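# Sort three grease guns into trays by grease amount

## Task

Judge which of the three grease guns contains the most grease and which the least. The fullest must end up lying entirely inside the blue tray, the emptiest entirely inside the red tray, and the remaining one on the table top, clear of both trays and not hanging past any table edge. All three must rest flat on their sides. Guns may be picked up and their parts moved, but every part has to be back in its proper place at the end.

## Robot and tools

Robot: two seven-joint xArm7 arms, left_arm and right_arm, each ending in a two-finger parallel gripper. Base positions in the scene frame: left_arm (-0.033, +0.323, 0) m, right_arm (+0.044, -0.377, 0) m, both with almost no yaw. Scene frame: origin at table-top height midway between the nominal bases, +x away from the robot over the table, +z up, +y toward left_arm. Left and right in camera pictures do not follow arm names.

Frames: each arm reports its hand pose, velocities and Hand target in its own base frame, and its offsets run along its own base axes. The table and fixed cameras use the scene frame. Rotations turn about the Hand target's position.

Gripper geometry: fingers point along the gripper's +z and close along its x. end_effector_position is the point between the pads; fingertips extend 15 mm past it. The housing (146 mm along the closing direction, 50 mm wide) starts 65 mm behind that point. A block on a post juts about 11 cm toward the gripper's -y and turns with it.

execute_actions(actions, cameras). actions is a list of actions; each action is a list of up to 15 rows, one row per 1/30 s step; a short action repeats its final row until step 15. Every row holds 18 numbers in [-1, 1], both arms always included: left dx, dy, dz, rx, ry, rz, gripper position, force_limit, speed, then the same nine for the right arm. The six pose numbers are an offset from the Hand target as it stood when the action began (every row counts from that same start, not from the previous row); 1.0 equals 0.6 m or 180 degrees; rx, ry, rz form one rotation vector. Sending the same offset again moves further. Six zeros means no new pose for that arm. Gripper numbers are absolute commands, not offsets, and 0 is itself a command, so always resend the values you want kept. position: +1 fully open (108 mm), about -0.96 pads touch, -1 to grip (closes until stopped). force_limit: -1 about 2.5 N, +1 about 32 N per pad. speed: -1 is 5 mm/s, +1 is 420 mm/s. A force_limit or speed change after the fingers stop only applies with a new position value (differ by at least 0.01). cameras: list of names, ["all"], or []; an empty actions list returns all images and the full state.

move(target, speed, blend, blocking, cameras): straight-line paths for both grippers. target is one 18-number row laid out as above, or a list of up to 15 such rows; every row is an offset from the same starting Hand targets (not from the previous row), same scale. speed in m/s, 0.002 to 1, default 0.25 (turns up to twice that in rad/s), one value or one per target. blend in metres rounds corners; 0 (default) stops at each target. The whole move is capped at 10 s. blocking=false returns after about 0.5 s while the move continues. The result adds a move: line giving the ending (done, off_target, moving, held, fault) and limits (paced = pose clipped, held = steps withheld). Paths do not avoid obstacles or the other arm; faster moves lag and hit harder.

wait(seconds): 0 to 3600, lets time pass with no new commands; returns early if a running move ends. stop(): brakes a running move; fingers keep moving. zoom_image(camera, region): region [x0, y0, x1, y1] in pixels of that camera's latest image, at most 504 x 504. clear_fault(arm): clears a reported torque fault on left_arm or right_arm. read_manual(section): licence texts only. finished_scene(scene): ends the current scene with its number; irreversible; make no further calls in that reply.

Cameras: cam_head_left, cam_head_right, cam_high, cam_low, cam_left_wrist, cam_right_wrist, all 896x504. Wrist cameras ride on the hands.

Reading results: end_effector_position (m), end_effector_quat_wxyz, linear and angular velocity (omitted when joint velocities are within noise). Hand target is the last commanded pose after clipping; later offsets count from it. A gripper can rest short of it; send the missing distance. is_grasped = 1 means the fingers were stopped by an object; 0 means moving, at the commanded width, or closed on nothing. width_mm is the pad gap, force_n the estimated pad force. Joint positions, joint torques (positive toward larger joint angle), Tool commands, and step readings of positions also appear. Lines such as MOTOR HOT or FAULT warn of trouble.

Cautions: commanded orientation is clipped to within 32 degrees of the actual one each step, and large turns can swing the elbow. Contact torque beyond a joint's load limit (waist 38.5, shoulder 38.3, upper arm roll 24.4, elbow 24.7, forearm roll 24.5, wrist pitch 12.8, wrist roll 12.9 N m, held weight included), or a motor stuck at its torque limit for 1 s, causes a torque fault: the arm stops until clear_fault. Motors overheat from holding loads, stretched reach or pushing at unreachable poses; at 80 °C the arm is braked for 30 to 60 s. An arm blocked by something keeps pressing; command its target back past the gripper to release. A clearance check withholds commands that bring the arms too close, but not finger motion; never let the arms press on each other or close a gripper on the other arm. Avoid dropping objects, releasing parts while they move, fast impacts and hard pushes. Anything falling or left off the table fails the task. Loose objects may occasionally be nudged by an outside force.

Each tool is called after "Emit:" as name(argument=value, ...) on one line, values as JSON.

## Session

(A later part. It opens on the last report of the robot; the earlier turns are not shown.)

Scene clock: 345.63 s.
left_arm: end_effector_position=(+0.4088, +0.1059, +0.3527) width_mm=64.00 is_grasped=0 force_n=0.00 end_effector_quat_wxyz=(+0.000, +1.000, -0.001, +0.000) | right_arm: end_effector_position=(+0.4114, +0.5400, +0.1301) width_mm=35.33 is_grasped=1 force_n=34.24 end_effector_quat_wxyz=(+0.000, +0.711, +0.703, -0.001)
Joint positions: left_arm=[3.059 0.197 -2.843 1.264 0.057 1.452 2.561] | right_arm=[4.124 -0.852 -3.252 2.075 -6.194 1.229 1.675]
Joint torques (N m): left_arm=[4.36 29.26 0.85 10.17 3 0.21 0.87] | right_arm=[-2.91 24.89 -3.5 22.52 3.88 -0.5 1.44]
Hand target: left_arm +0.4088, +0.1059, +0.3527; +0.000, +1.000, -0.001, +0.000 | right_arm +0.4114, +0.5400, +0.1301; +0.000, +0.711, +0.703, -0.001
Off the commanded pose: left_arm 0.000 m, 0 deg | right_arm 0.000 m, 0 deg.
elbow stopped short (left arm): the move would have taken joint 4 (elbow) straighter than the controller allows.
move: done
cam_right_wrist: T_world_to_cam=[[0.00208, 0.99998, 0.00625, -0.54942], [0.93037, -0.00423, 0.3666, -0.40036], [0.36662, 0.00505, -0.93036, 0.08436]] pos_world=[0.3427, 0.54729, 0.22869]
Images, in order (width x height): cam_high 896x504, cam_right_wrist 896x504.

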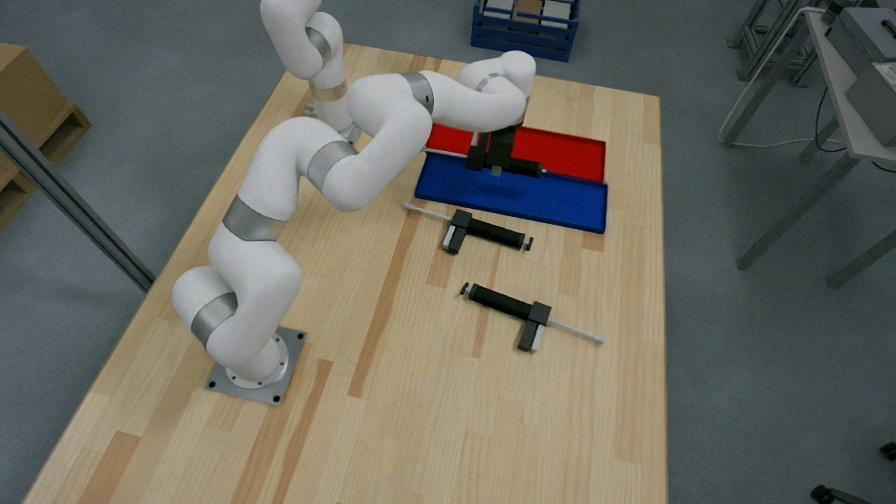

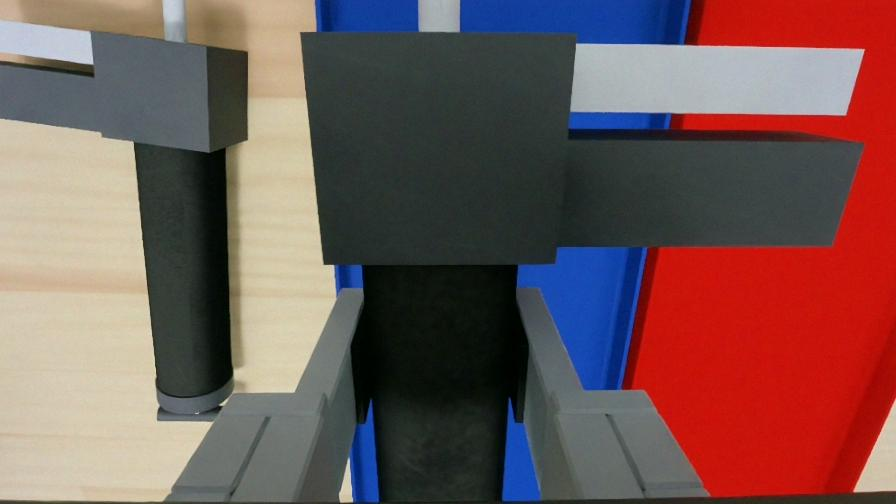

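Emit:
move(target=[[0,0,0,0,0,0,0.2,0.7,-0.2,0.05,-0.008,0,0,0,0,-1,0.9,0],[0,0,0,0,0,0,0.2,0.7,-0.2,0.05,-0.008,-0.17,0,0,0,-1,0.9,0]], speed=[0.2,0.12], blend=[0.01,0])

Emit:
execute_actions(actions=[[[0,0,0,0,0,0,0.2,0.7,-0.2,0,0,0,0,0,0,0.2,0.9,-0.4]],[[0,0,0,0,0,0,0.2,0.7,-0.2,0,0,0,0,0,0,0.2,0.9,-0.4]]])

Emit:
move(target=[[0,0,0,0,0,0,0.2,0.7,-0.2,0,0,0.25,0,0,0,0.2,0.9,-0.4]], speed=0.25, cameras=["cam_right_wrist","cam_high"])

Scene clock: 361.70 s.
left_arm: end_effector_position=(+0.4088, +0.1059, +0.3527) width_mm=64.00 is_grasped=0 force_n=0.00 end_effector_quat_wxyz=(+0.000, +1.000, -0.001, +0.000) | right_arm: end_effector_position=(+0.4414, +0.5352, +0.0281) width_mm=35.33 is_grasped=1 force_n=34.32 end_effector_quat_wxyz=(+0.000, +0.711, +0.703, -0.001)
Joint positions: left_arm=[3.059 0.197 -2.843 1.264 0.057 1.452 2.561] | right_arm=[4.08 -1.045 -3.248 2.123 -6.178 1.084 1.631]
Joint torques (N m): left_arm=[4.88 29.03 0.84 12.41 2.79 0.3 0.81] | right_arm=[-2.91 25.71 0.51 21.72 3.73 -3.39 -1.58]
Hand target: left_arm +0.4088, +0.1059, +0.3527; +0.000, +1.000, -0.001, +0.000 | right_arm +0.4414, +0.5352, +0.0281; +0.000, +0.711, +0.703, -0.001
Off the commanded pose: left_arm 0.000 m, 0 deg | right_arm 0.000 m, 0 deg.
move: done

Scene clock: 362.90 s.
left_arm: end_effector_position=(+0.4088, +0.1059, +0.3527) width_mm=64.00 is_grasped=0 force_n=0.00 end_effector_quat_wxyz=(+0.000, +1.000, -0.001, +0.000) | right_arm: end_effector_position=(+0.4414, +0.5352, +0.0281) width_mm=63.99 is_grasped=0 force_n=0.00 end_effector_quat_wxyz=(+0.000, +0.711, +0.703, -0.001)
Joint positions: left_arm=[3.059 0.197 -2.843 1.264 0.057 1.452 2.561] | right_arm=[4.08 -1.045 -3.248 2.123 -6.178 1.084 1.631]
Joint torques (N m): left_arm=[4.47 29.48 0.82 13.01 2.74 0.47 0.78] | right_arm=[-2.85 23.15 -0.14 10.69 2.78 -0.31 -1.38]
Hand target: left_arm +0.4088, +0.1059, +0.3527; +0.000, +1.000, -0.001, +0.000 | right_arm +0.4414, +0.5352, +0.0281; +0.000, +0.711, +0.703, -0.001
Off the commanded pose: left_arm 0.000 m, 0 deg | right_arm 0.000 m, 0 deg.
Step readings (end_effector_position of left_arm | right_arm):
0: (+0.4088, +0.1059, +0.3527) | (+0.4414, +0.5352, +0.0281)
1: (+0.4088, +0.1059, +0.3527) | (+0.4414, +0.5352, +0.0281)
2: (+0.4088, +0.1059, +0.3527) | (+0.4414, +0.5352, +0.0281)
4: (+0.4088, +0.1059, +0.3527) | (+0.4414, +0.5353, +0.0282)
8: (+0.4088, +0.1059, +0.3527) | (+0.4414, +0.5353, +0.0282)
15: (+0.4088, +0.1059, +0.3527) | (+0.4414, +0.5353, +0.0282)
16: (+0.4088, +0.1059, +0.3527) | (+0.4414, +0.5353, +0.0282)
17: (+0.4088, +0.1059, +0.3527) | (+0.4414, +0.5353, +0.0282)
19: (+0.4088, +0.1059, +0.3527) | (+0.4414, +0.5353, +0.0282)
23: (+0.4088, +0.1059, +0.3527) | (+0.4414, +0.5352, +0.0282)
30: (+0.4088, +0.1059, +0.3527) | (+0.4414, +0.5352, +0.0282)

Scene clock: 364.10 s.
left_arm: end_effector_position=(+0.4088, +0.1059, +0.3527) width_mm=64.00 is_grasped=0 force_n=0.00 end_effector_quat_wxyz=(+0.000, +1.000, -0.001, +0.000) | right_arm: end_effector_position=(+0.4414, +0.5352, +0.1781) width_mm=63.99 is_grasped=0 force_n=0.00 end_effector_quat_wxyz=(+0.000, +0.711, +0.703, -0.001)
Joint positions: left_arm=[3.059 0.197 -2.843 1.264 0.057 1.452 2.561] | right_arm=[4.069 -0.947 -3.254 2.379 -6.19 1.437 1.644]
Joint torques (N m): left_arm=[5.07 29.35 0.53 13.2 2.67 0.46 0.74] | right_arm=[-5.19 23.32 0.98 20.15 2.85 -0.27 1.63]
Hand target: left_arm +0.4088, +0.1059, +0.3527; +0.000, +1.000, -0.001, +0.000 | right_arm +0.4414, +0.5352, +0.1781; +0.000, +0.711, +0.703, -0.001
Off the commanded pose: left_arm 0.000 m, 0 deg | right_arm 0.000 m, 0 deg.
move: done
cam_right_wrist: T_world_to_cam=[[0.00208, 0.99998, 0.00625, -0.54488], [0.93033, -0.00423, 0.36669, -0.44599], [0.36671, 0.00505, -0.93032, 0.11796]] pos_world=[0.3728, 0.54239, 0.27669]
Images, in order (width x height): cam_high 896x504, cam_right_wrist 896x504.

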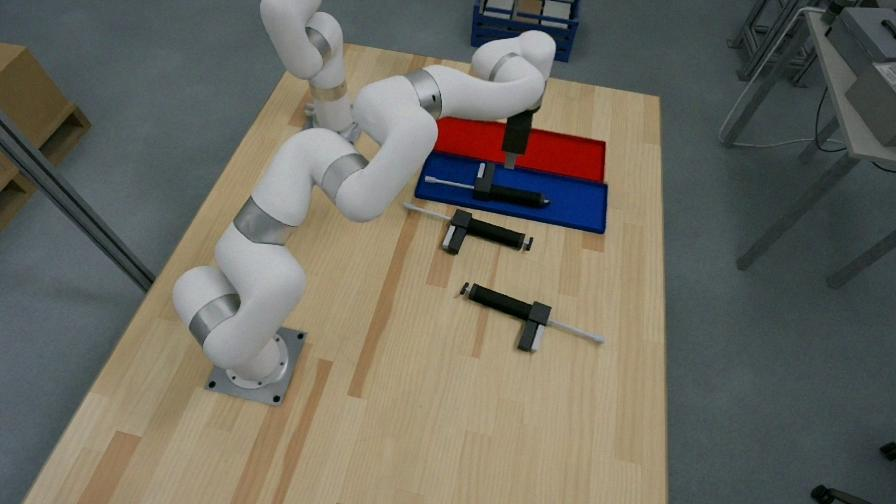

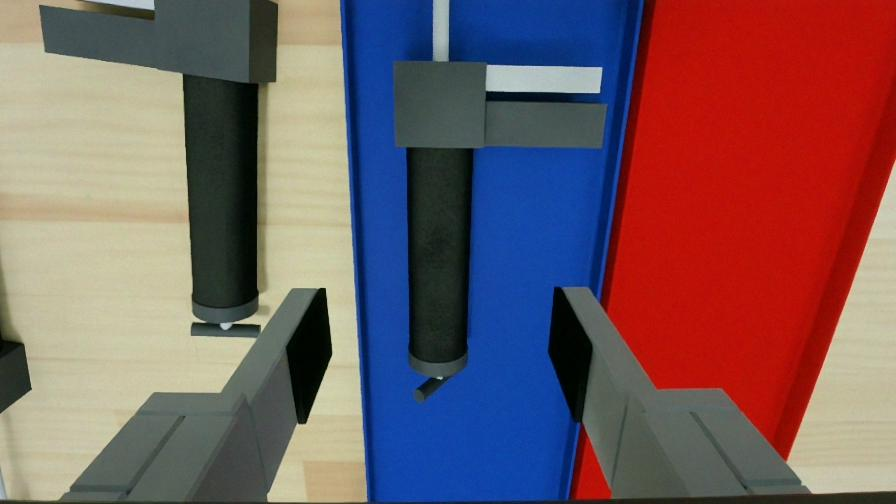

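Emit:
move(target=[[0,0,0,0,0,0,0.2,0.7,-0.2,-0.054,-0.188,-0.08,0,0,-0.0436,0.2,0.9,0],[0,0,0,0,0,0,0.2,0.7,-0.2,-0.054,-0.188,-0.26,0,0,-0.0436,0.2,0.9,0]], speed=[0.3,0.2], blend=[0.02,0], cameras=["cam_right_wrist"])

Scene clock: 377.37 s.
left_arm: end_effector_position=(+0.4088, +0.1059, +0.3527) width_mm=64.00 is_grasped=0 force_n=0.00 end_effector_quat_wxyz=(+0.000, +1.000, -0.001, +0.000) | right_arm: end_effector_position=(+0.4090, +0.4224, +0.0222) width_mm=63.99 is_grasped=0 force_n=-0.80 end_effector_quat_wxyz=(-0.001, +0.757, +0.653, -0.001)
Joint positions: left_arm=[3.059 0.197 -2.843 1.264 0.057 1.452 2.561] | right_arm=[4.067 -0.665 -3.285 1.416 -6.153 0.762 1.651]
Joint torques (N m): left_arm=[4.83 29.14 0.7 15.97 2.71 0.44 0.59] | right_arm=[-4.98 17.03 0.71 16.95 3.72 -3.17 -1.43]
Hand target: left_arm +0.4088, +0.1059, +0.3527; +0.000, +1.000, -0.001, +0.000 | right_arm +0.4090, +0.4224, +0.0221; -0.001, +0.757, +0.653, -0.001
Off the commanded pose: left_arm 0.000 m, 0 deg | right_arm 0.000 m, 0 deg.
move: done
cam_right_wrist: T_world_to_cam=[[0.13856, 0.99033, 0.00635, -0.48285], [0.92106, -0.13122, 0.36664, -0.30171], [0.36392, -0.04495, -0.93034, 0.00764]] pos_world=[0.34202, 0.43894, 0.12079]

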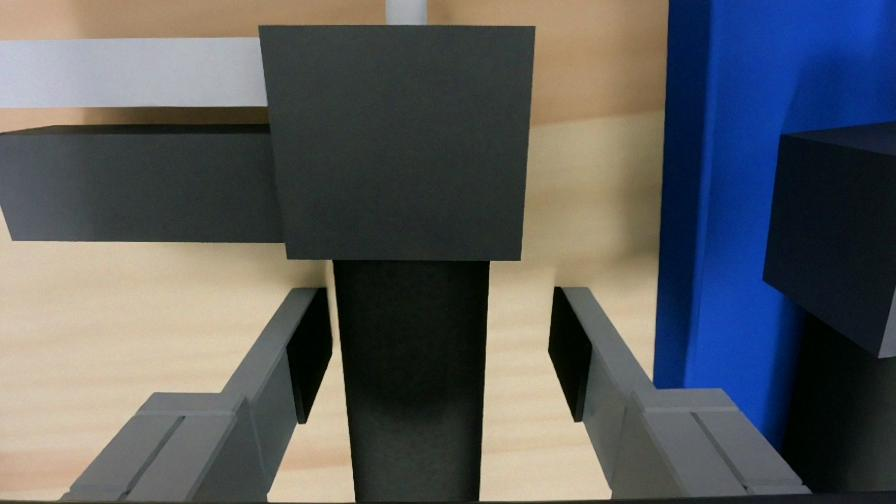

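Emit:
move(target=[0,0,0,0,0,0,0.2,0.7,-0.2,0.0015,-0.01,0,0,0,0,0.2,0.9,0], speed=0.1)

Emit:
execute_actions(actions=[[[0,0,0,0,0,0,0.2,0.7,-0.2,0,0,0,0,0,0,-1,0.9,0]],[[0,0,0,0,0,0,0.2,0.7,-0.2,0,0,0,0,0,0,-1,0.9,0]]])

Emit:
move(target=[[0,0,0,0,0,0,0.2,0.7,-0.2,0,0,0.13,0,0,0,-1,0.9,0],[0.112,-0.493,-0.096,0,0,0,0.2,0.7,-0.2,-0.015,-0.184,0.23,0,0,0.547,-1,0.9,0]], speed=[0.25,0.4], blend=[0.03,0], cameras=["cam_left_wrist"])

Scene clock: 390.83 s.
left_arm: end_effector_position=(+0.4088, +0.1059, +0.3527) width_mm=64.00 is_grasped=0 force_n=0.00 end_effector_quat_wxyz=(+0.000, +1.000, -0.001, +0.000) | right_arm: end_effector_position=(+0.4099, +0.4164, +0.0220) width_mm=64.00 is_grasped=0 force_n=0.68 end_effector_quat_wxyz=(-0.001, +0.757, +0.653, -0.001)
Joint positions: left_arm=[3.059 0.197 -2.843 1.264 0.057 1.452 2.561] | right_arm=[4.061 -0.655 -3.286 1.398 -6.153 0.754 1.642]
Joint torques (N m): left_arm=[4.4 29.55 0.8 15.69 2.32 0.52 0.51] | right_arm=[-5.97 35.66 -4.42 7.81 3 -2.57 -1.45]
Hand target: left_arm +0.4088, +0.1059, +0.3527; +0.000, +1.000, -0.001, +0.000 | right_arm +0.4099, +0.4164, +0.0221; -0.001, +0.757, +0.653, -0.001
Off the commanded pose: left_arm 0.000 m, 0 deg | right_arm 0.000 m, 0 deg.
move: done

Scene clock: 392.03 s.
left_arm: end_effector_position=(+0.4088, +0.1059, +0.3527) width_mm=64.00 is_grasped=0 force_n=0.00 end_effector_quat_wxyz=(+0.000, +1.000, -0.001, +0.000) | right_arm: end_effector_position=(+0.4099, +0.4163, +0.0221) width_mm=35.32 is_grasped=1 force_n=35.54 end_effector_quat_wxyz=(+0.000, +0.757, +0.653, -0.001)
Joint positions: left_arm=[3.059 0.197 -2.843 1.264 0.057 1.452 2.561] | right_arm=[4.061 -0.655 -3.286 1.398 -6.153 0.754 1.642]
Joint torques (N m): left_arm=[4.79 28.96 0.52 15.75 2.61 0.46 0.35] | right_arm=[3.78 37.44 -0.3 17.18 1.84 -3.22 0.37]
Hand target: left_arm +0.4088, +0.1059, +0.3527; +0.000, +1.000, -0.001, +0.000 | right_arm +0.4099, +0.4164, +0.0221; -0.001, +0.757, +0.653, -0.001
Off the commanded pose: left_arm 0.000 m, 0 deg | right_arm 0.000 m, 0 deg.
Step readings (end_effector_position of left_arm | right_arm):
0: (+0.4088, +0.1059, +0.3527) | (+0.4099, +0.4164, +0.0220)
1: (+0.4088, +0.1059, +0.3527) | (+0.4099, +0.4164, +0.0221)
2: (+0.4088, +0.1059, +0.3527) | (+0.4099, +0.4163, +0.0220)
4: (+0.4088, +0.1059, +0.3527) | (+0.4099, +0.4163, +0.0220)
8: (+0.4088, +0.1059, +0.3527) | (+0.4099, +0.4163, +0.0220)
15: (+0.4088, +0.1059, +0.3527) | (+0.4099, +0.4163, +0.0221)
16: (+0.4088, +0.1059, +0.3527) | (+0.4099, +0.4163, +0.0221)
17: (+0.4088, +0.1059, +0.3527) | (+0.4099, +0.4163, +0.0221)
19: (+0.4088, +0.1059, +0.3527) | (+0.4099, +0.4163, +0.0221)
23: (+0.4088, +0.1059, +0.3527) | (+0.4099, +0.4163, +0.0221)
30: (+0.4088, +0.1059, +0.3527) | (+0.4099, +0.4163, +0.0221)

Scene clock: 395.00 s.
left_arm: end_effector_position=(+0.4760, -0.1899, +0.2951) width_mm=64.00 is_grasped=0 force_n=0.00 end_effector_quat_wxyz=(+0.000, +1.000, -0.001, +0.000) | right_arm: end_effector_position=(+0.4009, +0.3060, +0.1601) width_mm=35.32 is_grasped=1 force_n=35.33 end_effector_quat_wxyz=(+0.000, +0.000, +1.000, -0.001)
Joint positions: left_arm=[2.789 -0.113 -3.17 1.435 0.003 1.321 1.977] | right_arm=[3.821 -0.184 -3.17 1.131 -6.279 0.947 -0.137]
Joint torques (N m): left_arm=[-5.05 18.36 -1.12 17.48 1.58 0.34 -1.16] | right_arm=[-4.98 33.49 1.62 11.95 3.02 -0.54 -1.35]
Hand target: left_arm +0.4760, -0.1899, +0.2951; +0.000, +1.000, -0.001, +0.000 | right_arm +0.4009, +0.3060, +0.1601; +0.000, +0.000, +1.000, -0.001
Off the commanded pose: left_arm 0.000 m, 0 deg | right_arm 0.000 m, 0 deg.
joint at its limit (right arm) — joint 5 (forearm roll), lower limit.
move: done
cam_left_wrist: T_world_to_cam=[[0.99974, -0.00659, -0.02193, -0.47122], [0.00244, -0.92167, 0.38796, -0.26401], [-0.02277, -0.38791, -0.92141, 0.32695]] pos_world=[0.47918, -0.1196, 0.39335]

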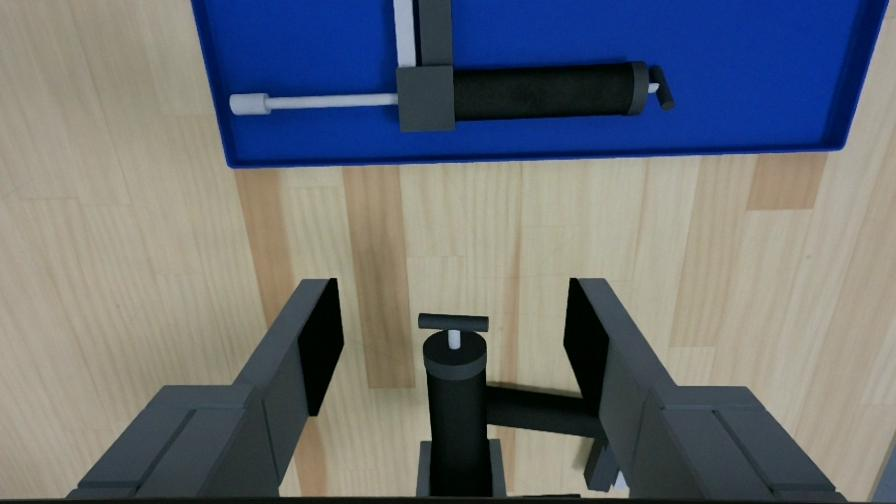

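Emit:
move(target=[[-0.0045,-0.121,-0.12,0,0,0,0.2,0.7,-0.2,0,0,0,0,0,0,-1,0.9,0],[-0.0045,-0.121,-0.23,0,0,0,0.2,0.7,-0.2,0,0,0,0,0,0,-1,0.9,0]], speed=[0.35,0.12], blend=[0.02,0])

Emit:
execute_actions(actions=[[[0,0,0,0,0,0,-1,0.8,-0.2,0,0,0,0,0,0,-1,0.9,0]],[[0,0,0,0,0,0,-1,0.8,-0.2,0,0,0,0,0,0,-1,0.9,0]]])

Emit:
move(target=[0,0.025,0,0,0,0,-1,0.8,-0.2,0,0,0,0,0,0,-1,0.9,0], speed=0.05, cameras=["cam_left_wrist"])

Emit:
move(target=[0,0.025,0,0,0,0,-1,0.8,-0.2,0,0,0,0,0,0,-1,0.9,0], speed=0.05)

Scene clock: 415.70 s.
left_arm: end_effector_position=(+0.4733, -0.2625, +0.1571) width_mm=64.00 is_grasped=0 force_n=0.00 end_effector_quat_wxyz=(+0.000, +1.000, -0.001, +0.000) | right_arm: end_effector_position=(+0.4009, +0.3060, +0.1601) width_mm=35.32 is_grasped=1 force_n=35.32 end_effector_quat_wxyz=(+0.000, +0.000, +1.000, -0.001)
Joint positions: left_arm=[2.71 -0.303 -3.224 1.283 0.029 0.98 1.832] | right_arm=[3.821 -0.184 -3.17 1.131 -6.279 0.947 -0.137]
Joint torques (N m): left_arm=[-5.14 21.72 0.71 9.54 2.99 -3.03 -1.24] | right_arm=[-5.16 33.38 1.67 12.32 2.82 -3.07 -1.31]
Hand target: left_arm +0.4733, -0.2625, +0.1571; +0.000, +1.000, -0.001, +0.000 | right_arm +0.4009, +0.3060, +0.1601; +0.000, +0.000, +1.000, -0.001
Off the commanded pose: left_arm 0.000 m, 0 deg | right_arm 0.000 m, 0 deg.
joint at its limit (right arm) — joint 5 (forearm roll), lower limit.
move: done

Scene clock: 416.90 s.
left_arm: end_effector_position=(+0.4733, -0.2625, +0.1570) width_mm=38.58 is_grasped=1 force_n=43.50 end_effector_quat_wxyz=(+0.000, +1.000, -0.001, +0.000) | right_arm: end_effector_position=(+0.4009, +0.3060, +0.1601) width_mm=35.32 is_grasped=1 force_n=35.40 end_effector_quat_wxyz=(+0.000, +0.000, +1.000, -0.001)
Joint positions: left_arm=[2.71 -0.303 -3.224 1.283 0.029 0.98 1.832] | right_arm=[3.821 -0.184 -3.17 1.131 -6.279 0.947 -0.137]
Joint torques (N m): left_arm=[-5.15 27.69 0.1 14.73 1.78 -1.98 -0.44] | right_arm=[-0.71 28.55 2.42 13.23 1.47 -0.42 -0.2]
Hand target: left_arm +0.4733, -0.2625, +0.1571; +0.000, +1.000, -0.001, +0.000 | right_arm +0.4009, +0.3060, +0.1601; +0.000, +0.000, +1.000, -0.001
Off the commanded pose: left_arm 0.000 m, 0 deg | right_arm 0.000 m, 0 deg.
joint at its limit (right arm) — joint 5 (forearm roll), lower limit.
Step readings (end_effector_position of left_arm | right_arm):
0: (+0.4733, -0.2625, +0.1571) | (+0.4009, +0.3060, +0.1601)
1: (+0.4733, -0.2625, +0.1571) | (+0.4009, +0.3060, +0.1601)
2: (+0.4733, -0.2625, +0.1571) | (+0.4009, +0.3060, +0.1601)
4: (+0.4733, -0.2625, +0.1571) | (+0.4009, +0.3060, +0.1601)
8: (+0.4733, -0.2625, +0.1570) | (+0.4009, +0.3060, +0.1602)
15: (+0.4733, -0.2625, +0.1570) | (+0.4009, +0.3060, +0.1602)
16: (+0.4733, -0.2625, +0.1570) | (+0.4009, +0.3060, +0.1602)
17: (+0.4733, -0.2625, +0.1570) | (+0.4009, +0.3060, +0.1602)
19: (+0.4733, -0.2625, +0.1570) | (+0.4009, +0.3060, +0.1601)
23: (+0.4733, -0.2625, +0.1570) | (+0.4009, +0.3060, +0.1601)
30: (+0.4733, -0.2625, +0.1570) | (+0.4009, +0.3060, +0.1601)

Scene clock: 417.50 s.
left_arm: end_effector_position=(+0.4733, -0.2475, +0.1571) width_mm=38.58 is_grasped=1 force_n=43.39 end_effector_quat_wxyz=(+0.000, +1.000, -0.001, +0.000) | right_arm: end_effector_position=(+0.4009, +0.3060, +0.1601) width_mm=35.32 is_grasped=1 force_n=35.55 end_effector_quat_wxyz=(+0.000, +0.000, +1.000, -0.001)
Joint positions: left_arm=[2.728 -0.28 -3.215 1.251 0.024 0.971 1.86] | right_arm=[3.821 -0.184 -3.17 1.131 -6.279 0.947 -0.137]
Joint torques (N m): left_arm=[6.95 43.79 1.28 9.15 -1.23 -2.89 1.4] | right_arm=[-4.08 25.95 -0.49 13.65 0.17 -1.49 0.51]
Hand target: left_arm +0.4733, -0.2475, +0.1571; +0.000, +1.000, -0.001, +0.000 | right_arm +0.4009, +0.3060, +0.1601; +0.000, +0.000, +1.000, -0.001
Off the commanded pose: left_arm 0.000 m, 0 deg | right_arm 0.000 m, 0 deg.
joint at its limit (right arm) — joint 5 (forearm roll), lower limit.
move: done
cam_left_wrist: T_world_to_cam=[[0.99974, -0.00659, -0.02193, -0.47192], [0.00244, -0.92167, 0.38796, -0.26351], [-0.02277, -0.38791, -0.92141, 0.1773]] pos_world=[0.47648, -0.1772, 0.25525]

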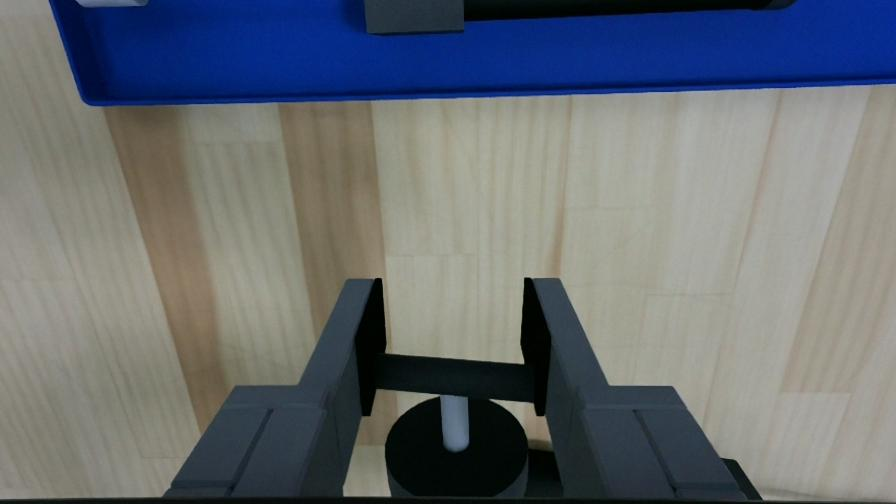

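Scene clock: 418.10 s.
left_arm: end_effector_position=(+0.4733, -0.2325, +0.1571) width_mm=38.58 is_grasped=1 force_n=43.41 end_effector_quat_wxyz=(+0.000, +1.000, -0.001, +0.000) | right_arm: end_effector_position=(+0.4009, +0.3060, +0.1601) width_mm=35.32 is_grasped=1 force_n=35.75 end_effector_quat_wxyz=(+0.000, +0.000, +1.000, -0.001)
Joint positions: left_arm=[2.746 -0.259 -3.207 1.222 0.02 0.963 1.888] | right_arm=[3.821 -0.184 -3.17 1.131 -6.279 0.947 -0.137]
Joint torques (N m): left_arm=[7.65 43.55 2.87 9.59 -0.91 -3.21 1.13] | right_arm=[-4.19 23.25 -1.52 14.12 -1.8 -2.29 0.49]
Hand target: left_arm +0.4733, -0.2325, +0.1571; +0.000, +1.000, -0.001, +0.000 | right_arm +0.4009, +0.3060, +0.1601; +0.000, +0.000, +1.000, -0.001
Off the commanded pose: left_arm 0.000 m, 0 deg | right_arm 0.000 m, 0 deg.
joint at its limit (right arm) — joint 5 (forearm roll), lower limit.
move: done

Emit:
move(target=[0,0.025,0,0,0,0,-1,0.8,-0.2,0,0,0,0,0,0,-1,0.9,0], speed=0.05)

Emit:
move(target=[0,0.025,0,0,0,0,-1,0.8,-0.2,0,0,0,0,0,0,-1,0.9,0], speed=0.05)

Scene clock: 422.93 s.
left_arm: end_effector_position=(+0.4733, -0.2175, +0.1571) width_mm=38.58 is_grasped=1 force_n=43.44 end_effector_quat_wxyz=(+0.000, +1.000, -0.001, +0.000) | right_arm: end_effector_position=(+0.4009, +0.3060, +0.1601) width_mm=35.32 is_grasped=1 force_n=35.84 end_effector_quat_wxyz=(+0.000, +0.000, +1.000, -0.001)
Joint positions: left_arm=[2.764 -0.239 -3.198 1.194 0.016 0.955 1.917] | right_arm=[3.821 -0.184 -3.17 1.131 -6.279 0.947 -0.137]
Joint torques (N m): left_arm=[7.89 43.25 3.19 9.49 -1.13 -3.28 1.06] | right_arm=[-0.3 14.93 -1.28 17.29 -3.54 -2.42 0.39]
Hand target: left_arm +0.4733, -0.2175, +0.1571; +0.000, +1.000, -0.001, +0.000 | right_arm +0.4009, +0.3060, +0.1601; +0.000, +0.000, +1.000, -0.001
Off the commanded pose: left_arm 0.000 m, 0 deg | right_arm 0.000 m, 0 deg.
joint at its limit (right arm) — joint 5 (forearm roll), lower limit.
move: done

Scene clock: 423.53 s.
left_arm: end_effector_position=(+0.4733, -0.2025, +0.1571) width_mm=38.58 is_grasped=1 force_n=42.84 end_effector_quat_wxyz=(+0.000, +1.000, -0.001, +0.000) | right_arm: end_effector_position=(+0.4009, +0.3062, +0.1602) width_mm=35.32 is_grasped=1 force_n=35.56 end_effector_quat_wxyz=(+0.000, +0.000, +1.000, -0.001)
Joint positions: left_arm=[2.781 -0.22 -3.188 1.168 0.012 0.948 1.946] | right_arm=[3.821 -0.184 -3.17 1.131 -6.279 0.947 -0.137]
Joint torques (N m): left_arm=[20.08 40.23 13.41 7.26 2.33 -1.12 1.18] | right_arm=[-8.76 16.36 -6.23 10.89 -3.85 2.01 0.26]
Hand target: left_arm +0.4733, -0.2025, +0.1571; +0.000, +1.000, -0.001, +0.000 | right_arm +0.4009, +0.3060, +0.1601; +0.000, +0.000, +1.000, -0.001
Off the commanded pose: left_arm 0.000 m, 0 deg | right_arm 0.000 m, 0 deg.
joint at its limit (right arm) — joint 5 (forearm roll), lower limit.
move: done

Emit:
move(target=[0,-0.1008,0,0,0,0,-1,0.8,-0.2,0,0,0,0,0,0,-1,0.9,0], speed=0.1, cameras=["cam_left_wrist"])

Emit:
execute_actions(actions=[[[0,0,0,0,0,0,0.2,0.8,-0.2,0,0,0,0,0,0,-1,0.9,0]]], cameras=["cam_left_wrist"])

Scene clock: 441.23 s.
left_arm: end_effector_position=(+0.4733, -0.2629, +0.1571) width_mm=38.58 is_grasped=1 force_n=43.24 end_effector_quat_wxyz=(+0.000, +1.000, -0.001, +0.000) | right_arm: end_effector_position=(+0.4009, +0.3060, +0.1601) width_mm=35.32 is_grasped=1 force_n=35.37 end_effector_quat_wxyz=(+0.000, +0.000, +1.000, -0.001)
Joint positions: left_arm=[2.71 -0.304 -3.225 1.284 0.029 0.981 1.831] | right_arm=[3.821 -0.184 -3.17 1.131 -6.279 0.947 -0.137]
Joint torques (N m): left_arm=[-8.36 21.03 -4.31 16.89 1.9 0.44 -1.16] | right_arm=[3.17 24.75 1.47 22.03 2.81 -4.17 -0.56]
Hand target: left_arm +0.4733, -0.2630, +0.1571; +0.000, +1.000, -0.001, +0.000 | right_arm +0.4009, +0.3060, +0.1601; +0.000, +0.000, +1.000, -0.001
Off the commanded pose: left_arm 0.000 m, 0 deg | right_arm 0.000 m, 0 deg.
joint at its limit (right arm) — joint 5 (forearm roll), lower limit.
move: done
cam_left_wrist: T_world_to_cam=[[0.99974, -0.0065, -0.02197, -0.472], [0.00254, -0.92167, 0.38796, -0.27779], [-0.02277, -0.38791, -0.92141, 0.17142]] pos_world=[0.47648, -0.1926, 0.25535]

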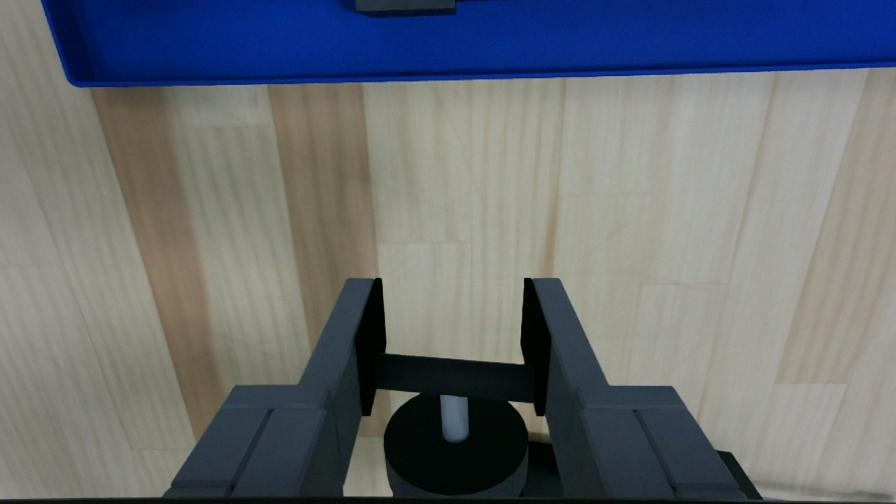

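Scene clock: 441.93 s.
left_arm: end_effector_position=(+0.4733, -0.2630, +0.1571) width_mm=64.00 is_grasped=0 force_n=0.00 end_effector_quat_wxyz=(+0.000, +1.000, -0.001, +0.000) | right_arm: end_effector_position=(+0.4009, +0.3060, +0.1601) width_mm=35.32 is_grasped=1 force_n=35.35 end_effector_quat_wxyz=(+0.000, +0.000, +1.000, -0.001)
Joint positions: left_arm=[2.71 -0.304 -3.225 1.284 0.029 0.981 1.831] | right_arm=[3.821 -0.184 -3.17 1.131 -6.279 0.947 -0.137]
Joint torques (N m): left_arm=[2.6 21.51 0.96 16.77 1.46 0.37 -0.89] | right_arm=[2.49 25.82 1.29 17.48 2.86 -0.56 -0.5]
Hand target: left_arm +0.4733, -0.2630, +0.1571; +0.000, +1.000, -0.001, +0.000 | right_arm +0.4009, +0.3060, +0.1601; +0.000, +0.000, +1.000, -0.001
Off the commanded pose: left_arm 0.000 m, 0 deg | right_arm 0.000 m, 0 deg.
joint at its limit (right arm) — joint 5 (forearm roll), lower limit.
Step readings (end_effector_position of left_arm | right_arm):
0: (+0.4733, -0.2629, +0.1571) | (+0.4009, +0.3060, +0.1601)
1: (+0.4733, -0.2629, +0.1571) | (+0.4009, +0.3060, +0.1601)
2: (+0.4733, -0.2630, +0.1571) | (+0.4009, +0.3060, +0.1601)
4: (+0.4732, -0.2631, +0.1571) | (+0.4009, +0.3060, +0.1601)
8: (+0.4732, -0.2631, +0.1571) | (+0.4009, +0.3060, +0.1601)
15: (+0.4732, -0.2631, +0.1571) | (+0.4009, +0.3060, +0.1601)
cam_left_wrist: T_world_to_cam=[[0.99974, -0.00672, -0.02199, -0.47194], [0.00234, -0.92167, 0.38796, -0.27775], [-0.02287, -0.38791, -0.92141, 0.17133]] pos_world=[0.47638, -0.1927, 0.25525]

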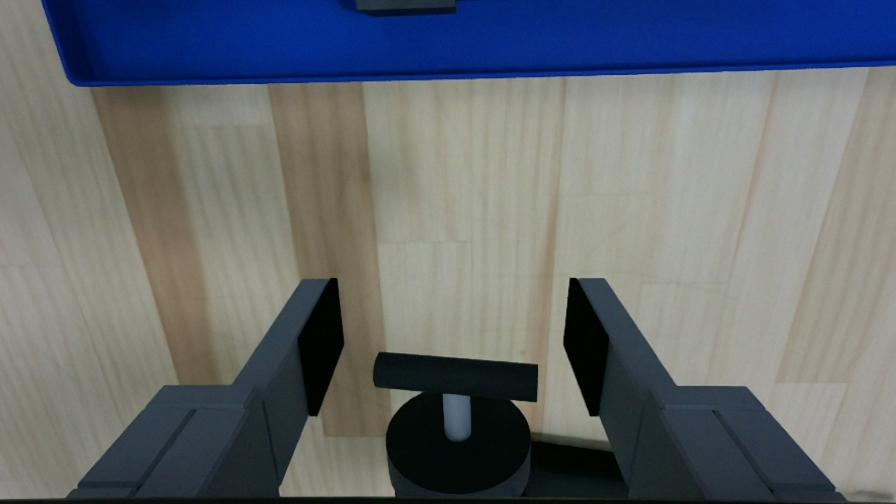

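Emit:
execute_actions(actions=[[[0,0,0,0,0,0,-1,0.8,-0.2,0,0,0,0,0,0,-1,0.9,0]],[[0,0,0,0,0,0,-1,0.8,-0.2,0,0,0,0,0,0,-1,0.9,0]]], cameras=["cam_left_wrist"])

Emit:
move(target=[0,0.05,0,0,0,0,-1,0.8,-0.2,0,0,0,0,0,0,-1,0.9,0], speed=0.05, cameras=["cam_left_wrist","cam_low"])

Emit:
zoom_image(camera="cam_low", region=[340, 140, 540, 310])

Scene clock: 468.23 s.
left_arm: end_effector_position=(+0.4733, -0.2629, +0.1571) width_mm=38.58 is_grasped=1 force_n=43.33 end_effector_quat_wxyz=(+0.000, +1.000, -0.001, +0.000) | right_arm: end_effector_position=(+0.4009, +0.3060, +0.1601) width_mm=35.32 is_grasped=1 force_n=35.34 end_effector_quat_wxyz=(+0.000, +0.000, +1.000, -0.001)
Joint positions: left_arm=[2.71 -0.304 -3.225 1.284 0.029 0.981 1.831] | right_arm=[3.821 -0.184 -3.17 1.131 -6.279 0.947 -0.137]
Joint torques (N m): left_arm=[-0.72 23.77 -3.28 11.8 -0.93 -0.21 0.31] | right_arm=[-0.61 33.09 -0.36 14.32 2.95 -3.95 -0.38]
Hand target: left_arm +0.4733, -0.2630, +0.1571; +0.000, +1.000, -0.001, +0.000 | right_arm +0.4009, +0.3060, +0.1601; +0.000, +0.000, +1.000, -0.001
Off the commanded pose: left_arm 0.000 m, 0 deg | right_arm 0.000 m, 0 deg.
joint at its limit (right arm) — joint 5 (forearm roll), lower limit.
Step readings (end_effector_position of left_arm | right_arm):
0: (+0.4733, -0.2630, +0.1571) | (+0.4009, +0.3060, +0.1601)
1: (+0.4733, -0.2630, +0.1571) | (+0.4009, +0.3060, +0.1601)
2: (+0.4733, -0.2630, +0.1571) | (+0.4009, +0.3060, +0.1601)
4: (+0.4733, -0.2630, +0.1571) | (+0.4009, +0.3060, +0.1601)
8: (+0.4733, -0.2629, +0.1571) | (+0.4009, +0.3060, +0.1601)
15: (+0.4733, -0.2629, +0.1571) | (+0.4009, +0.3060, +0.1601)
16: (+0.4733, -0.2629, +0.1571) | (+0.4009, +0.3060, +0.1601)
17: (+0.4733, -0.2629, +0.1571) | (+0.4009, +0.3060, +0.1601)
19: (+0.4733, -0.2629, +0.1571) | (+0.4009, +0.3060, +0.1601)
23: (+0.4733, -0.2629, +0.1571) | (+0.4009, +0.3060, +0.1601)
30: (+0.4733, -0.2629, +0.1571) | (+0.4009, +0.3060, +0.1601)
cam_left_wrist: T_world_to_cam=[[0.99974, -0.0065, -0.02197, -0.472], [0.00254, -0.92167, 0.38796, -0.27779], [-0.02277, -0.38791, -0.92141, 0.17142]] pos_world=[0.47648, -0.1926, 0.25535]

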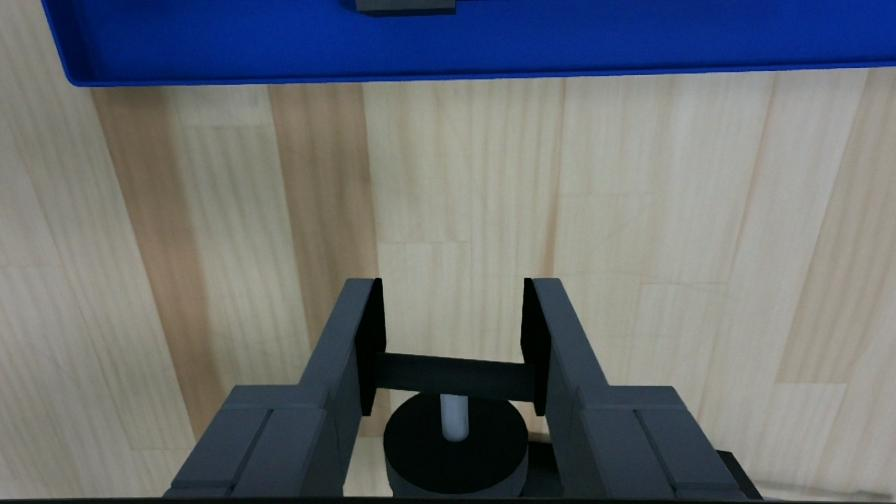

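Scene clock: 469.13 s.
left_arm: end_effector_position=(+0.4733, -0.2330, +0.1571) width_mm=38.58 is_grasped=1 force_n=43.16 end_effector_quat_wxyz=(+0.000, +1.000, -0.001, +0.000) | right_arm: end_effector_position=(+0.4009, +0.3060, +0.1601) width_mm=35.32 is_grasped=1 force_n=35.57 end_effector_quat_wxyz=(+0.000, +0.000, +1.000, -0.001)
Joint positions: left_arm=[2.746 -0.26 -3.209 1.223 0.02 0.963 1.887] | right_arm=[3.821 -0.184 -3.17 1.131 -6.279 0.947 -0.137]
Joint torques (N m): left_arm=[7.38 43.18 2.5 9.31 -1.04 -2.85 1.31] | right_arm=[-1.59 33.53 -0.76 15.82 2.38 -0.79 -0.42]
Hand target: left_arm +0.4733, -0.2330, +0.1571; +0.000, +1.000, -0.001, +0.000 | right_arm +0.4009, +0.3060, +0.1601; +0.000, +0.000, +1.000, -0.001
Off the commanded pose: left_arm 0.000 m, 0 deg | right_arm 0.000 m, 0 deg.
joint at its limit (right arm) — joint 5 (forearm roll), lower limit.
move: done
cam_left_wrist: T_world_to_cam=[[0.99974, -0.00659, -0.02193, -0.47183], [0.00244, -0.92167, 0.38796, -0.25015], [-0.02277, -0.38791, -0.92141, 0.18292]] pos_world=[0.47648, -0.1627, 0.25525]
Images, in order (width x height): cam_low 896x504, cam_left_wrist 896x504.

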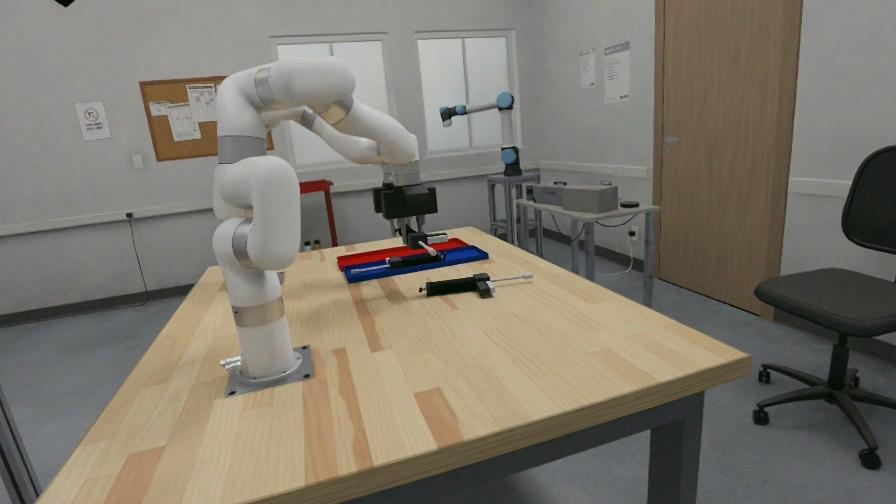

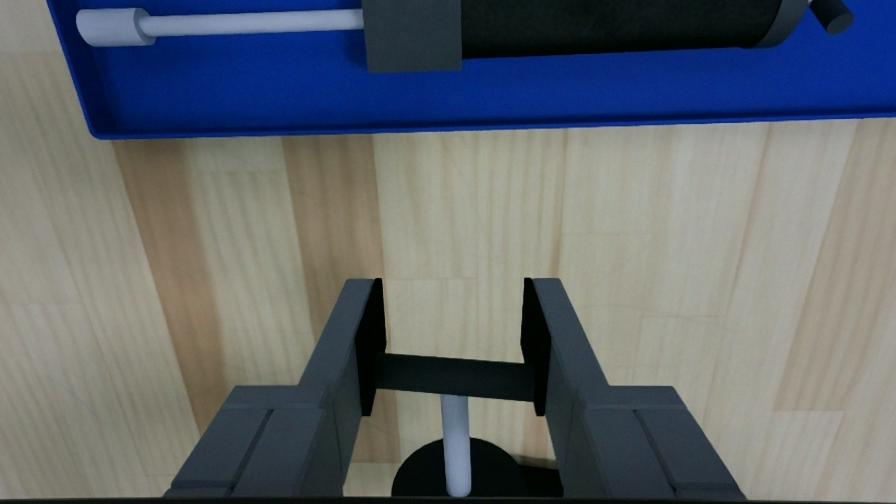

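Scaled by 2.520 from the camera's image (finer frame: 1280x720).

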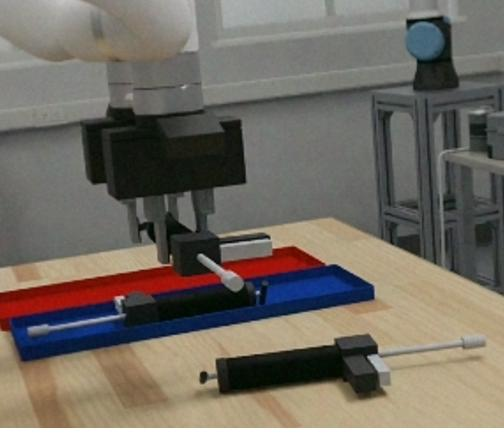

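Emit:
move(target=[0,-0.0505,0,0,0,0,-1,0.8,-0.2,0,0,0,0,0,0,-1,0.9,0], speed=0.1)

Emit:
execute_actions(actions=[[[0,0,0,0,0,0,0.2,0.8,-0.2,0,0,0,0,0,0,-1,0.9,0]]])

Emit:
move(target=[[0,0.0,0.2,0,0,0,0.2,0.8,-0.2,0,0,0,0,0,0,-1,0.9,0],[-0.1,0.4,0.33,0,0,0,0.2,0.8,-0.2,0.0075,0.09,0,0,0,-0.25,-1,0.9,0],[-0.1,0.6,0.33,0,0,0,0.2,0.8,-0.2,0.015,0.184,-0.12,0,0,-0.547,-1,0.9,0],[-0.1,0.6,0.33,0,0,0,0.2,0.8,-0.2,0.015,0.184,-0.23,0,0,-0.547,-1,0.9,0]], speed=[0.3,0.4,0.4,0.12], blend=[0.03,0.04,0.02,0], cameras=["cam_right_wrist","cam_high"])

Scene clock: 482.73 s.
left_arm: end_effector_position=(+0.4733, -0.2632, +0.1571) width_mm=38.58 is_grasped=1 force_n=43.27 end_effector_quat_wxyz=(+0.000, +1.000, -0.001, +0.000) | right_arm: end_effector_position=(+0.4009, +0.3059, +0.1601) width_mm=35.32 is_grasped=1 force_n=35.34 end_effector_quat_wxyz=(+0.000, +0.000, +1.000, -0.001)
Joint positions: left_arm=[2.711 -0.304 -3.226 1.285 0.03 0.981 1.83] | right_arm=[3.821 -0.184 -3.17 1.131 -6.279 0.948 -0.137]
Joint torques (N m): left_arm=[-8.68 20.76 -4.67 16.63 2.02 0.38 -1.06] | right_arm=[1.73 32.38 1.34 19.16 1.42 -3.35 -0.62]
Hand target: left_arm +0.4733, -0.2633, +0.1571; +0.000, +1.000, -0.001, +0.000 | right_arm +0.4009, +0.3060, +0.1601; +0.000, +0.000, +1.000, -0.001
Off the commanded pose: left_arm 0.000 m, 0 deg | right_arm 0.000 m, 0 deg.
joint at its limit (right arm) — joint 5 (forearm roll), lower limit.
move: done

Scene clock: 483.43 s.
left_arm: end_effector_position=(+0.4733, -0.2633, +0.1571) width_mm=64.00 is_grasped=0 force_n=0.00 end_effector_quat_wxyz=(+0.000, +1.000, -0.001, +0.000) | right_arm: end_effector_position=(+0.4009, +0.3060, +0.1601) width_mm=35.32 is_grasped=1 force_n=35.35 end_effector_quat_wxyz=(+0.000, +0.000, +1.000, -0.001)
Joint positions: left_arm=[2.71 -0.304 -3.226 1.285 0.03 0.981 1.83] | right_arm=[3.821 -0.184 -3.17 1.131 -6.279 0.947 -0.137]
Joint torques (N m): left_arm=[2.94 21.11 1.25 16.88 1.59 0.26 -1.03] | right_arm=[4.28 32.23 1.7 17.93 1.36 -3.46 0.05]
Hand target: left_arm +0.4733, -0.2633, +0.1571; +0.000, +1.000, -0.001, +0.000 | right_arm +0.4009, +0.3060, +0.1601; +0.000, +0.000, +1.000, -0.001
Off the commanded pose: left_arm 0.000 m, 0 deg | right_arm 0.000 m, 0 deg.
joint at its limit (right arm) — joint 5 (forearm roll), lower limit.
Step readings (end_effector_position of left_arm | right_arm):
0: (+0.4733, -0.2632, +0.1571) | (+0.4009, +0.3059, +0.1601)
1: (+0.4733, -0.2632, +0.1571) | (+0.4009, +0.3059, +0.1601)
2: (+0.4733, -0.2633, +0.1571) | (+0.4009, +0.3059, +0.1601)
4: (+0.4732, -0.2634, +0.1571) | (+0.4009, +0.3059, +0.1601)
8: (+0.4732, -0.2634, +0.1571) | (+0.4009, +0.3060, +0.1601)
15: (+0.4732, -0.2634, +0.1571) | (+0.4009, +0.3060, +0.1601)

Scene clock: 486.97 s.
left_arm: end_effector_position=(+0.4133, +0.0967, +0.3551) width_mm=64.00 is_grasped=0 force_n=0.00 end_effector_quat_wxyz=(+0.000, +1.000, -0.001, +0.000) | right_arm: end_effector_position=(+0.4099, +0.4164, +0.0222) width_mm=35.32 is_grasped=1 force_n=35.13 end_effector_quat_wxyz=(-0.001, +0.757, +0.653, -0.001)
Joint positions: left_arm=[3.035 0.189 -2.842 1.279 0.055 1.459 2.54] | right_arm=[4.067 -0.655 -3.293 1.398 -6.147 0.754 1.638]
Joint torques (N m): left_arm=[5.21 9.79 0.61 17.57 -1.04 0.35 0.93] | right_arm=[-5.07 18.52 0.31 18.55 3.83 -4.18 -1.32]
Hand target: left_arm +0.4133, +0.0967, +0.3551; +0.000, +1.000, -0.001, +0.000 | right_arm +0.4099, +0.4164, +0.0221; -0.001, +0.757, +0.653, -0.001
Off the commanded pose: left_arm 0.000 m, 0 deg | right_arm 0.000 m, 0 deg.
move: done
cam_right_wrist: T_world_to_cam=[[0.13859, 0.99033, 0.00624, -0.47702], [0.92109, -0.13121, 0.36656, -0.30323], [0.36384, -0.04506, -0.93037, 0.00716]] pos_world=[0.34281, 0.43294, 0.12079]
Images, in order (width x height): cam_high 896x504, cam_right_wrist 896x504.

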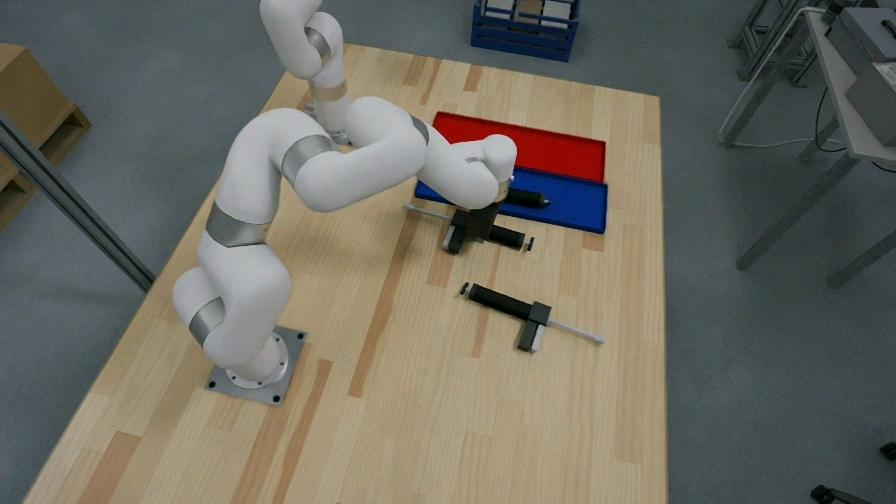

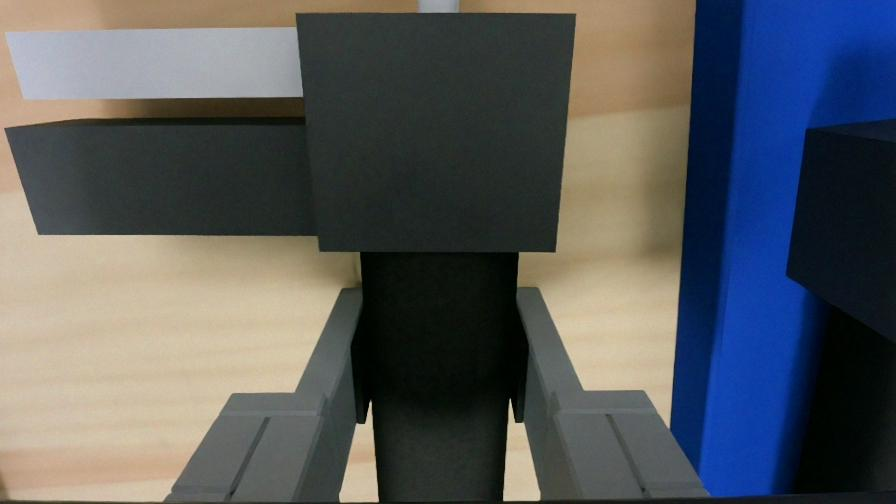

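Emit:
execute_actions(actions=[[[0,0,0,0,0,0,0.2,0.8,-0.2,0,0,0,0,0,0,0.2,0.9,-0.4]],[[0,0,0,0,0,0,0.2,0.8,-0.2,0,0,0,0,0,0,0.2,0.9,-0.4]]])

Emit:
move(target=[[0,0,0,0,0,0,0.2,0.8,-0.2,0,0,0.2,0,0,0,0.2,0.9,-0.4],[0,0,0,0,0,0,0.2,0.8,-0.2,0.165,-0.3257,0.18,0,0,0.983,0.2,0.9,-0.4],[0,0,0,0,0,0,0.2,0.8,-0.2,0.165,-0.3257,0,0,0,0.983,0.2,0.9,-0.4]], speed=[0.3,0.6,0.2], blend=[0.03,0.02,0], cameras=["cam_right_wrist","cam_high"])

Scene clock: 505.80 s.
left_arm: end_effector_position=(+0.4133, +0.0967, +0.3551) width_mm=64.00 is_grasped=0 force_n=0.00 end_effector_quat_wxyz=(+0.000, +1.000, -0.001, +0.000) | right_arm: end_effector_position=(+0.4099, +0.4164, +0.0221) width_mm=63.99 is_grasped=0 force_n=-0.92 end_effector_quat_wxyz=(-0.001, +0.757, +0.653, -0.001)
Joint positions: left_arm=[3.035 0.189 -2.842 1.279 0.055 1.459 2.54] | right_arm=[4.067 -0.656 -3.293 1.398 -6.147 0.754 1.638]
Joint torques (N m): left_arm=[4.48 9.82 0.83 17.36 -1.25 0.38 0.83] | right_arm=[-1.34 20.34 0.54 9.99 2.18 -0.14 -0.4]
Hand target: left_arm +0.4133, +0.0967, +0.3551; +0.000, +1.000, -0.001, +0.000 | right_arm +0.4099, +0.4164, +0.0221; -0.001, +0.757, +0.653, -0.001
Off the commanded pose: left_arm 0.000 m, 0 deg | right_arm 0.000 m, 0 deg.
Step readings (end_effector_position of left_arm | right_arm):
0: (+0.4133, +0.0967, +0.3551) | (+0.4099, +0.4164, +0.0221)
1: (+0.4133, +0.0967, +0.3551) | (+0.4099, +0.4164, +0.0221)
2: (+0.4133, +0.0967, +0.3551) | (+0.4099, +0.4164, +0.0221)
4: (+0.4133, +0.0967, +0.3551) | (+0.4100, +0.4164, +0.0222)
8: (+0.4133, +0.0967, +0.3551) | (+0.4100, +0.4164, +0.0222)
15: (+0.4133, +0.0967, +0.3551) | (+0.4100, +0.4164, +0.0222)
16: (+0.4133, +0.0967, +0.3551) | (+0.4100, +0.4164, +0.0222)
17: (+0.4133, +0.0967, +0.3551) | (+0.4099, +0.4164, +0.0222)
19: (+0.4133, +0.0967, +0.3551) | (+0.4099, +0.4164, +0.0221)
23: (+0.4133, +0.0967, +0.3551) | (+0.4099, +0.4164, +0.0221)
30: (+0.4133, +0.0967, +0.3551) | (+0.4099, +0.4164, +0.0221)

Scene clock: 509.93 s.
left_arm: end_effector_position=(+0.4133, +0.0967, +0.3551) width_mm=64.00 is_grasped=0 force_n=0.00 end_effector_quat_wxyz=(+0.000, +1.000, -0.001, +0.000) | right_arm: end_effector_position=(+0.5089, +0.2210, +0.0221) width_mm=64.00 is_grasped=0 force_n=0.00 end_effector_quat_wxyz=(+0.001, -0.633, +0.774, -0.001)
Joint positions: left_arm=[3.035 0.189 -2.842 1.279 0.055 1.459 2.54] | right_arm=[3.564 -0.567 -3.155 1.252 -6.273 0.684 -1.753]
Joint torques (N m): left_arm=[4.01 9.98 0.55 17.61 -1.1 0.29 0.73] | right_arm=[-5.01 16.65 1.48 17.16 3.65 -3.33 -1.41]
Hand target: left_arm +0.4133, +0.0967, +0.3551; +0.000, +1.000, -0.001, +0.000 | right_arm +0.5089, +0.2210, +0.0221; +0.001, -0.633, +0.774, -0.001
Off the commanded pose: left_arm 0.000 m, 0 deg | right_arm 0.000 m, 0 deg.
move: done
cam_right_wrist: T_world_to_cam=[[-0.19122, -0.98153, 0.00623, 0.30632], [-0.91276, 0.18015, 0.36662, 0.44438], [-0.36097, 0.06442, -0.93035, 0.30689]] pos_world=[0.57496, 0.20083, 0.12069]
Images, in order (width x height): cam_high 896x504, cam_right_wrist 896x504.

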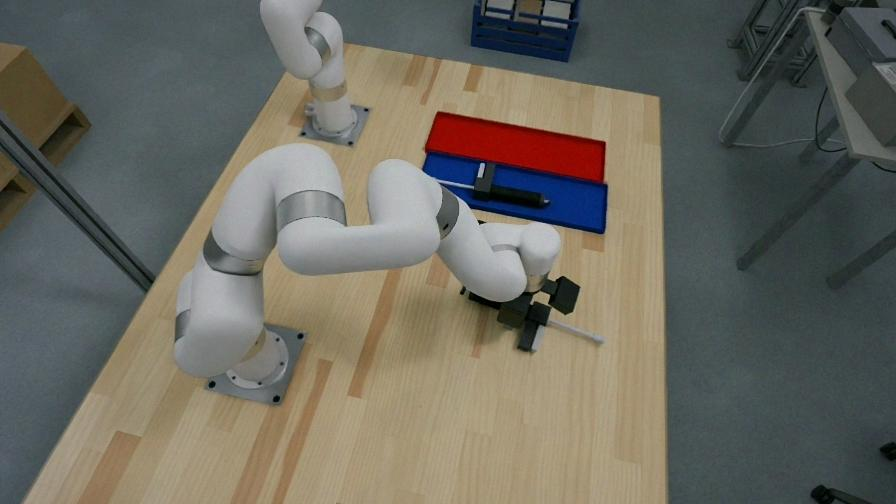

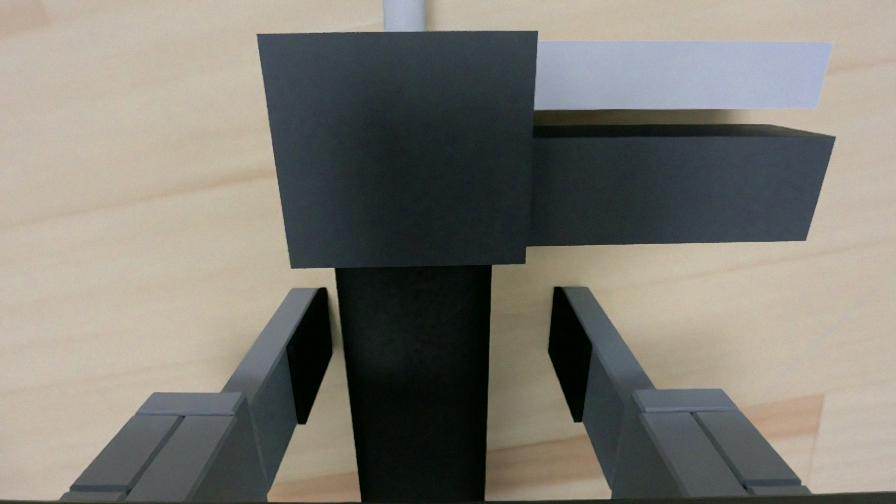

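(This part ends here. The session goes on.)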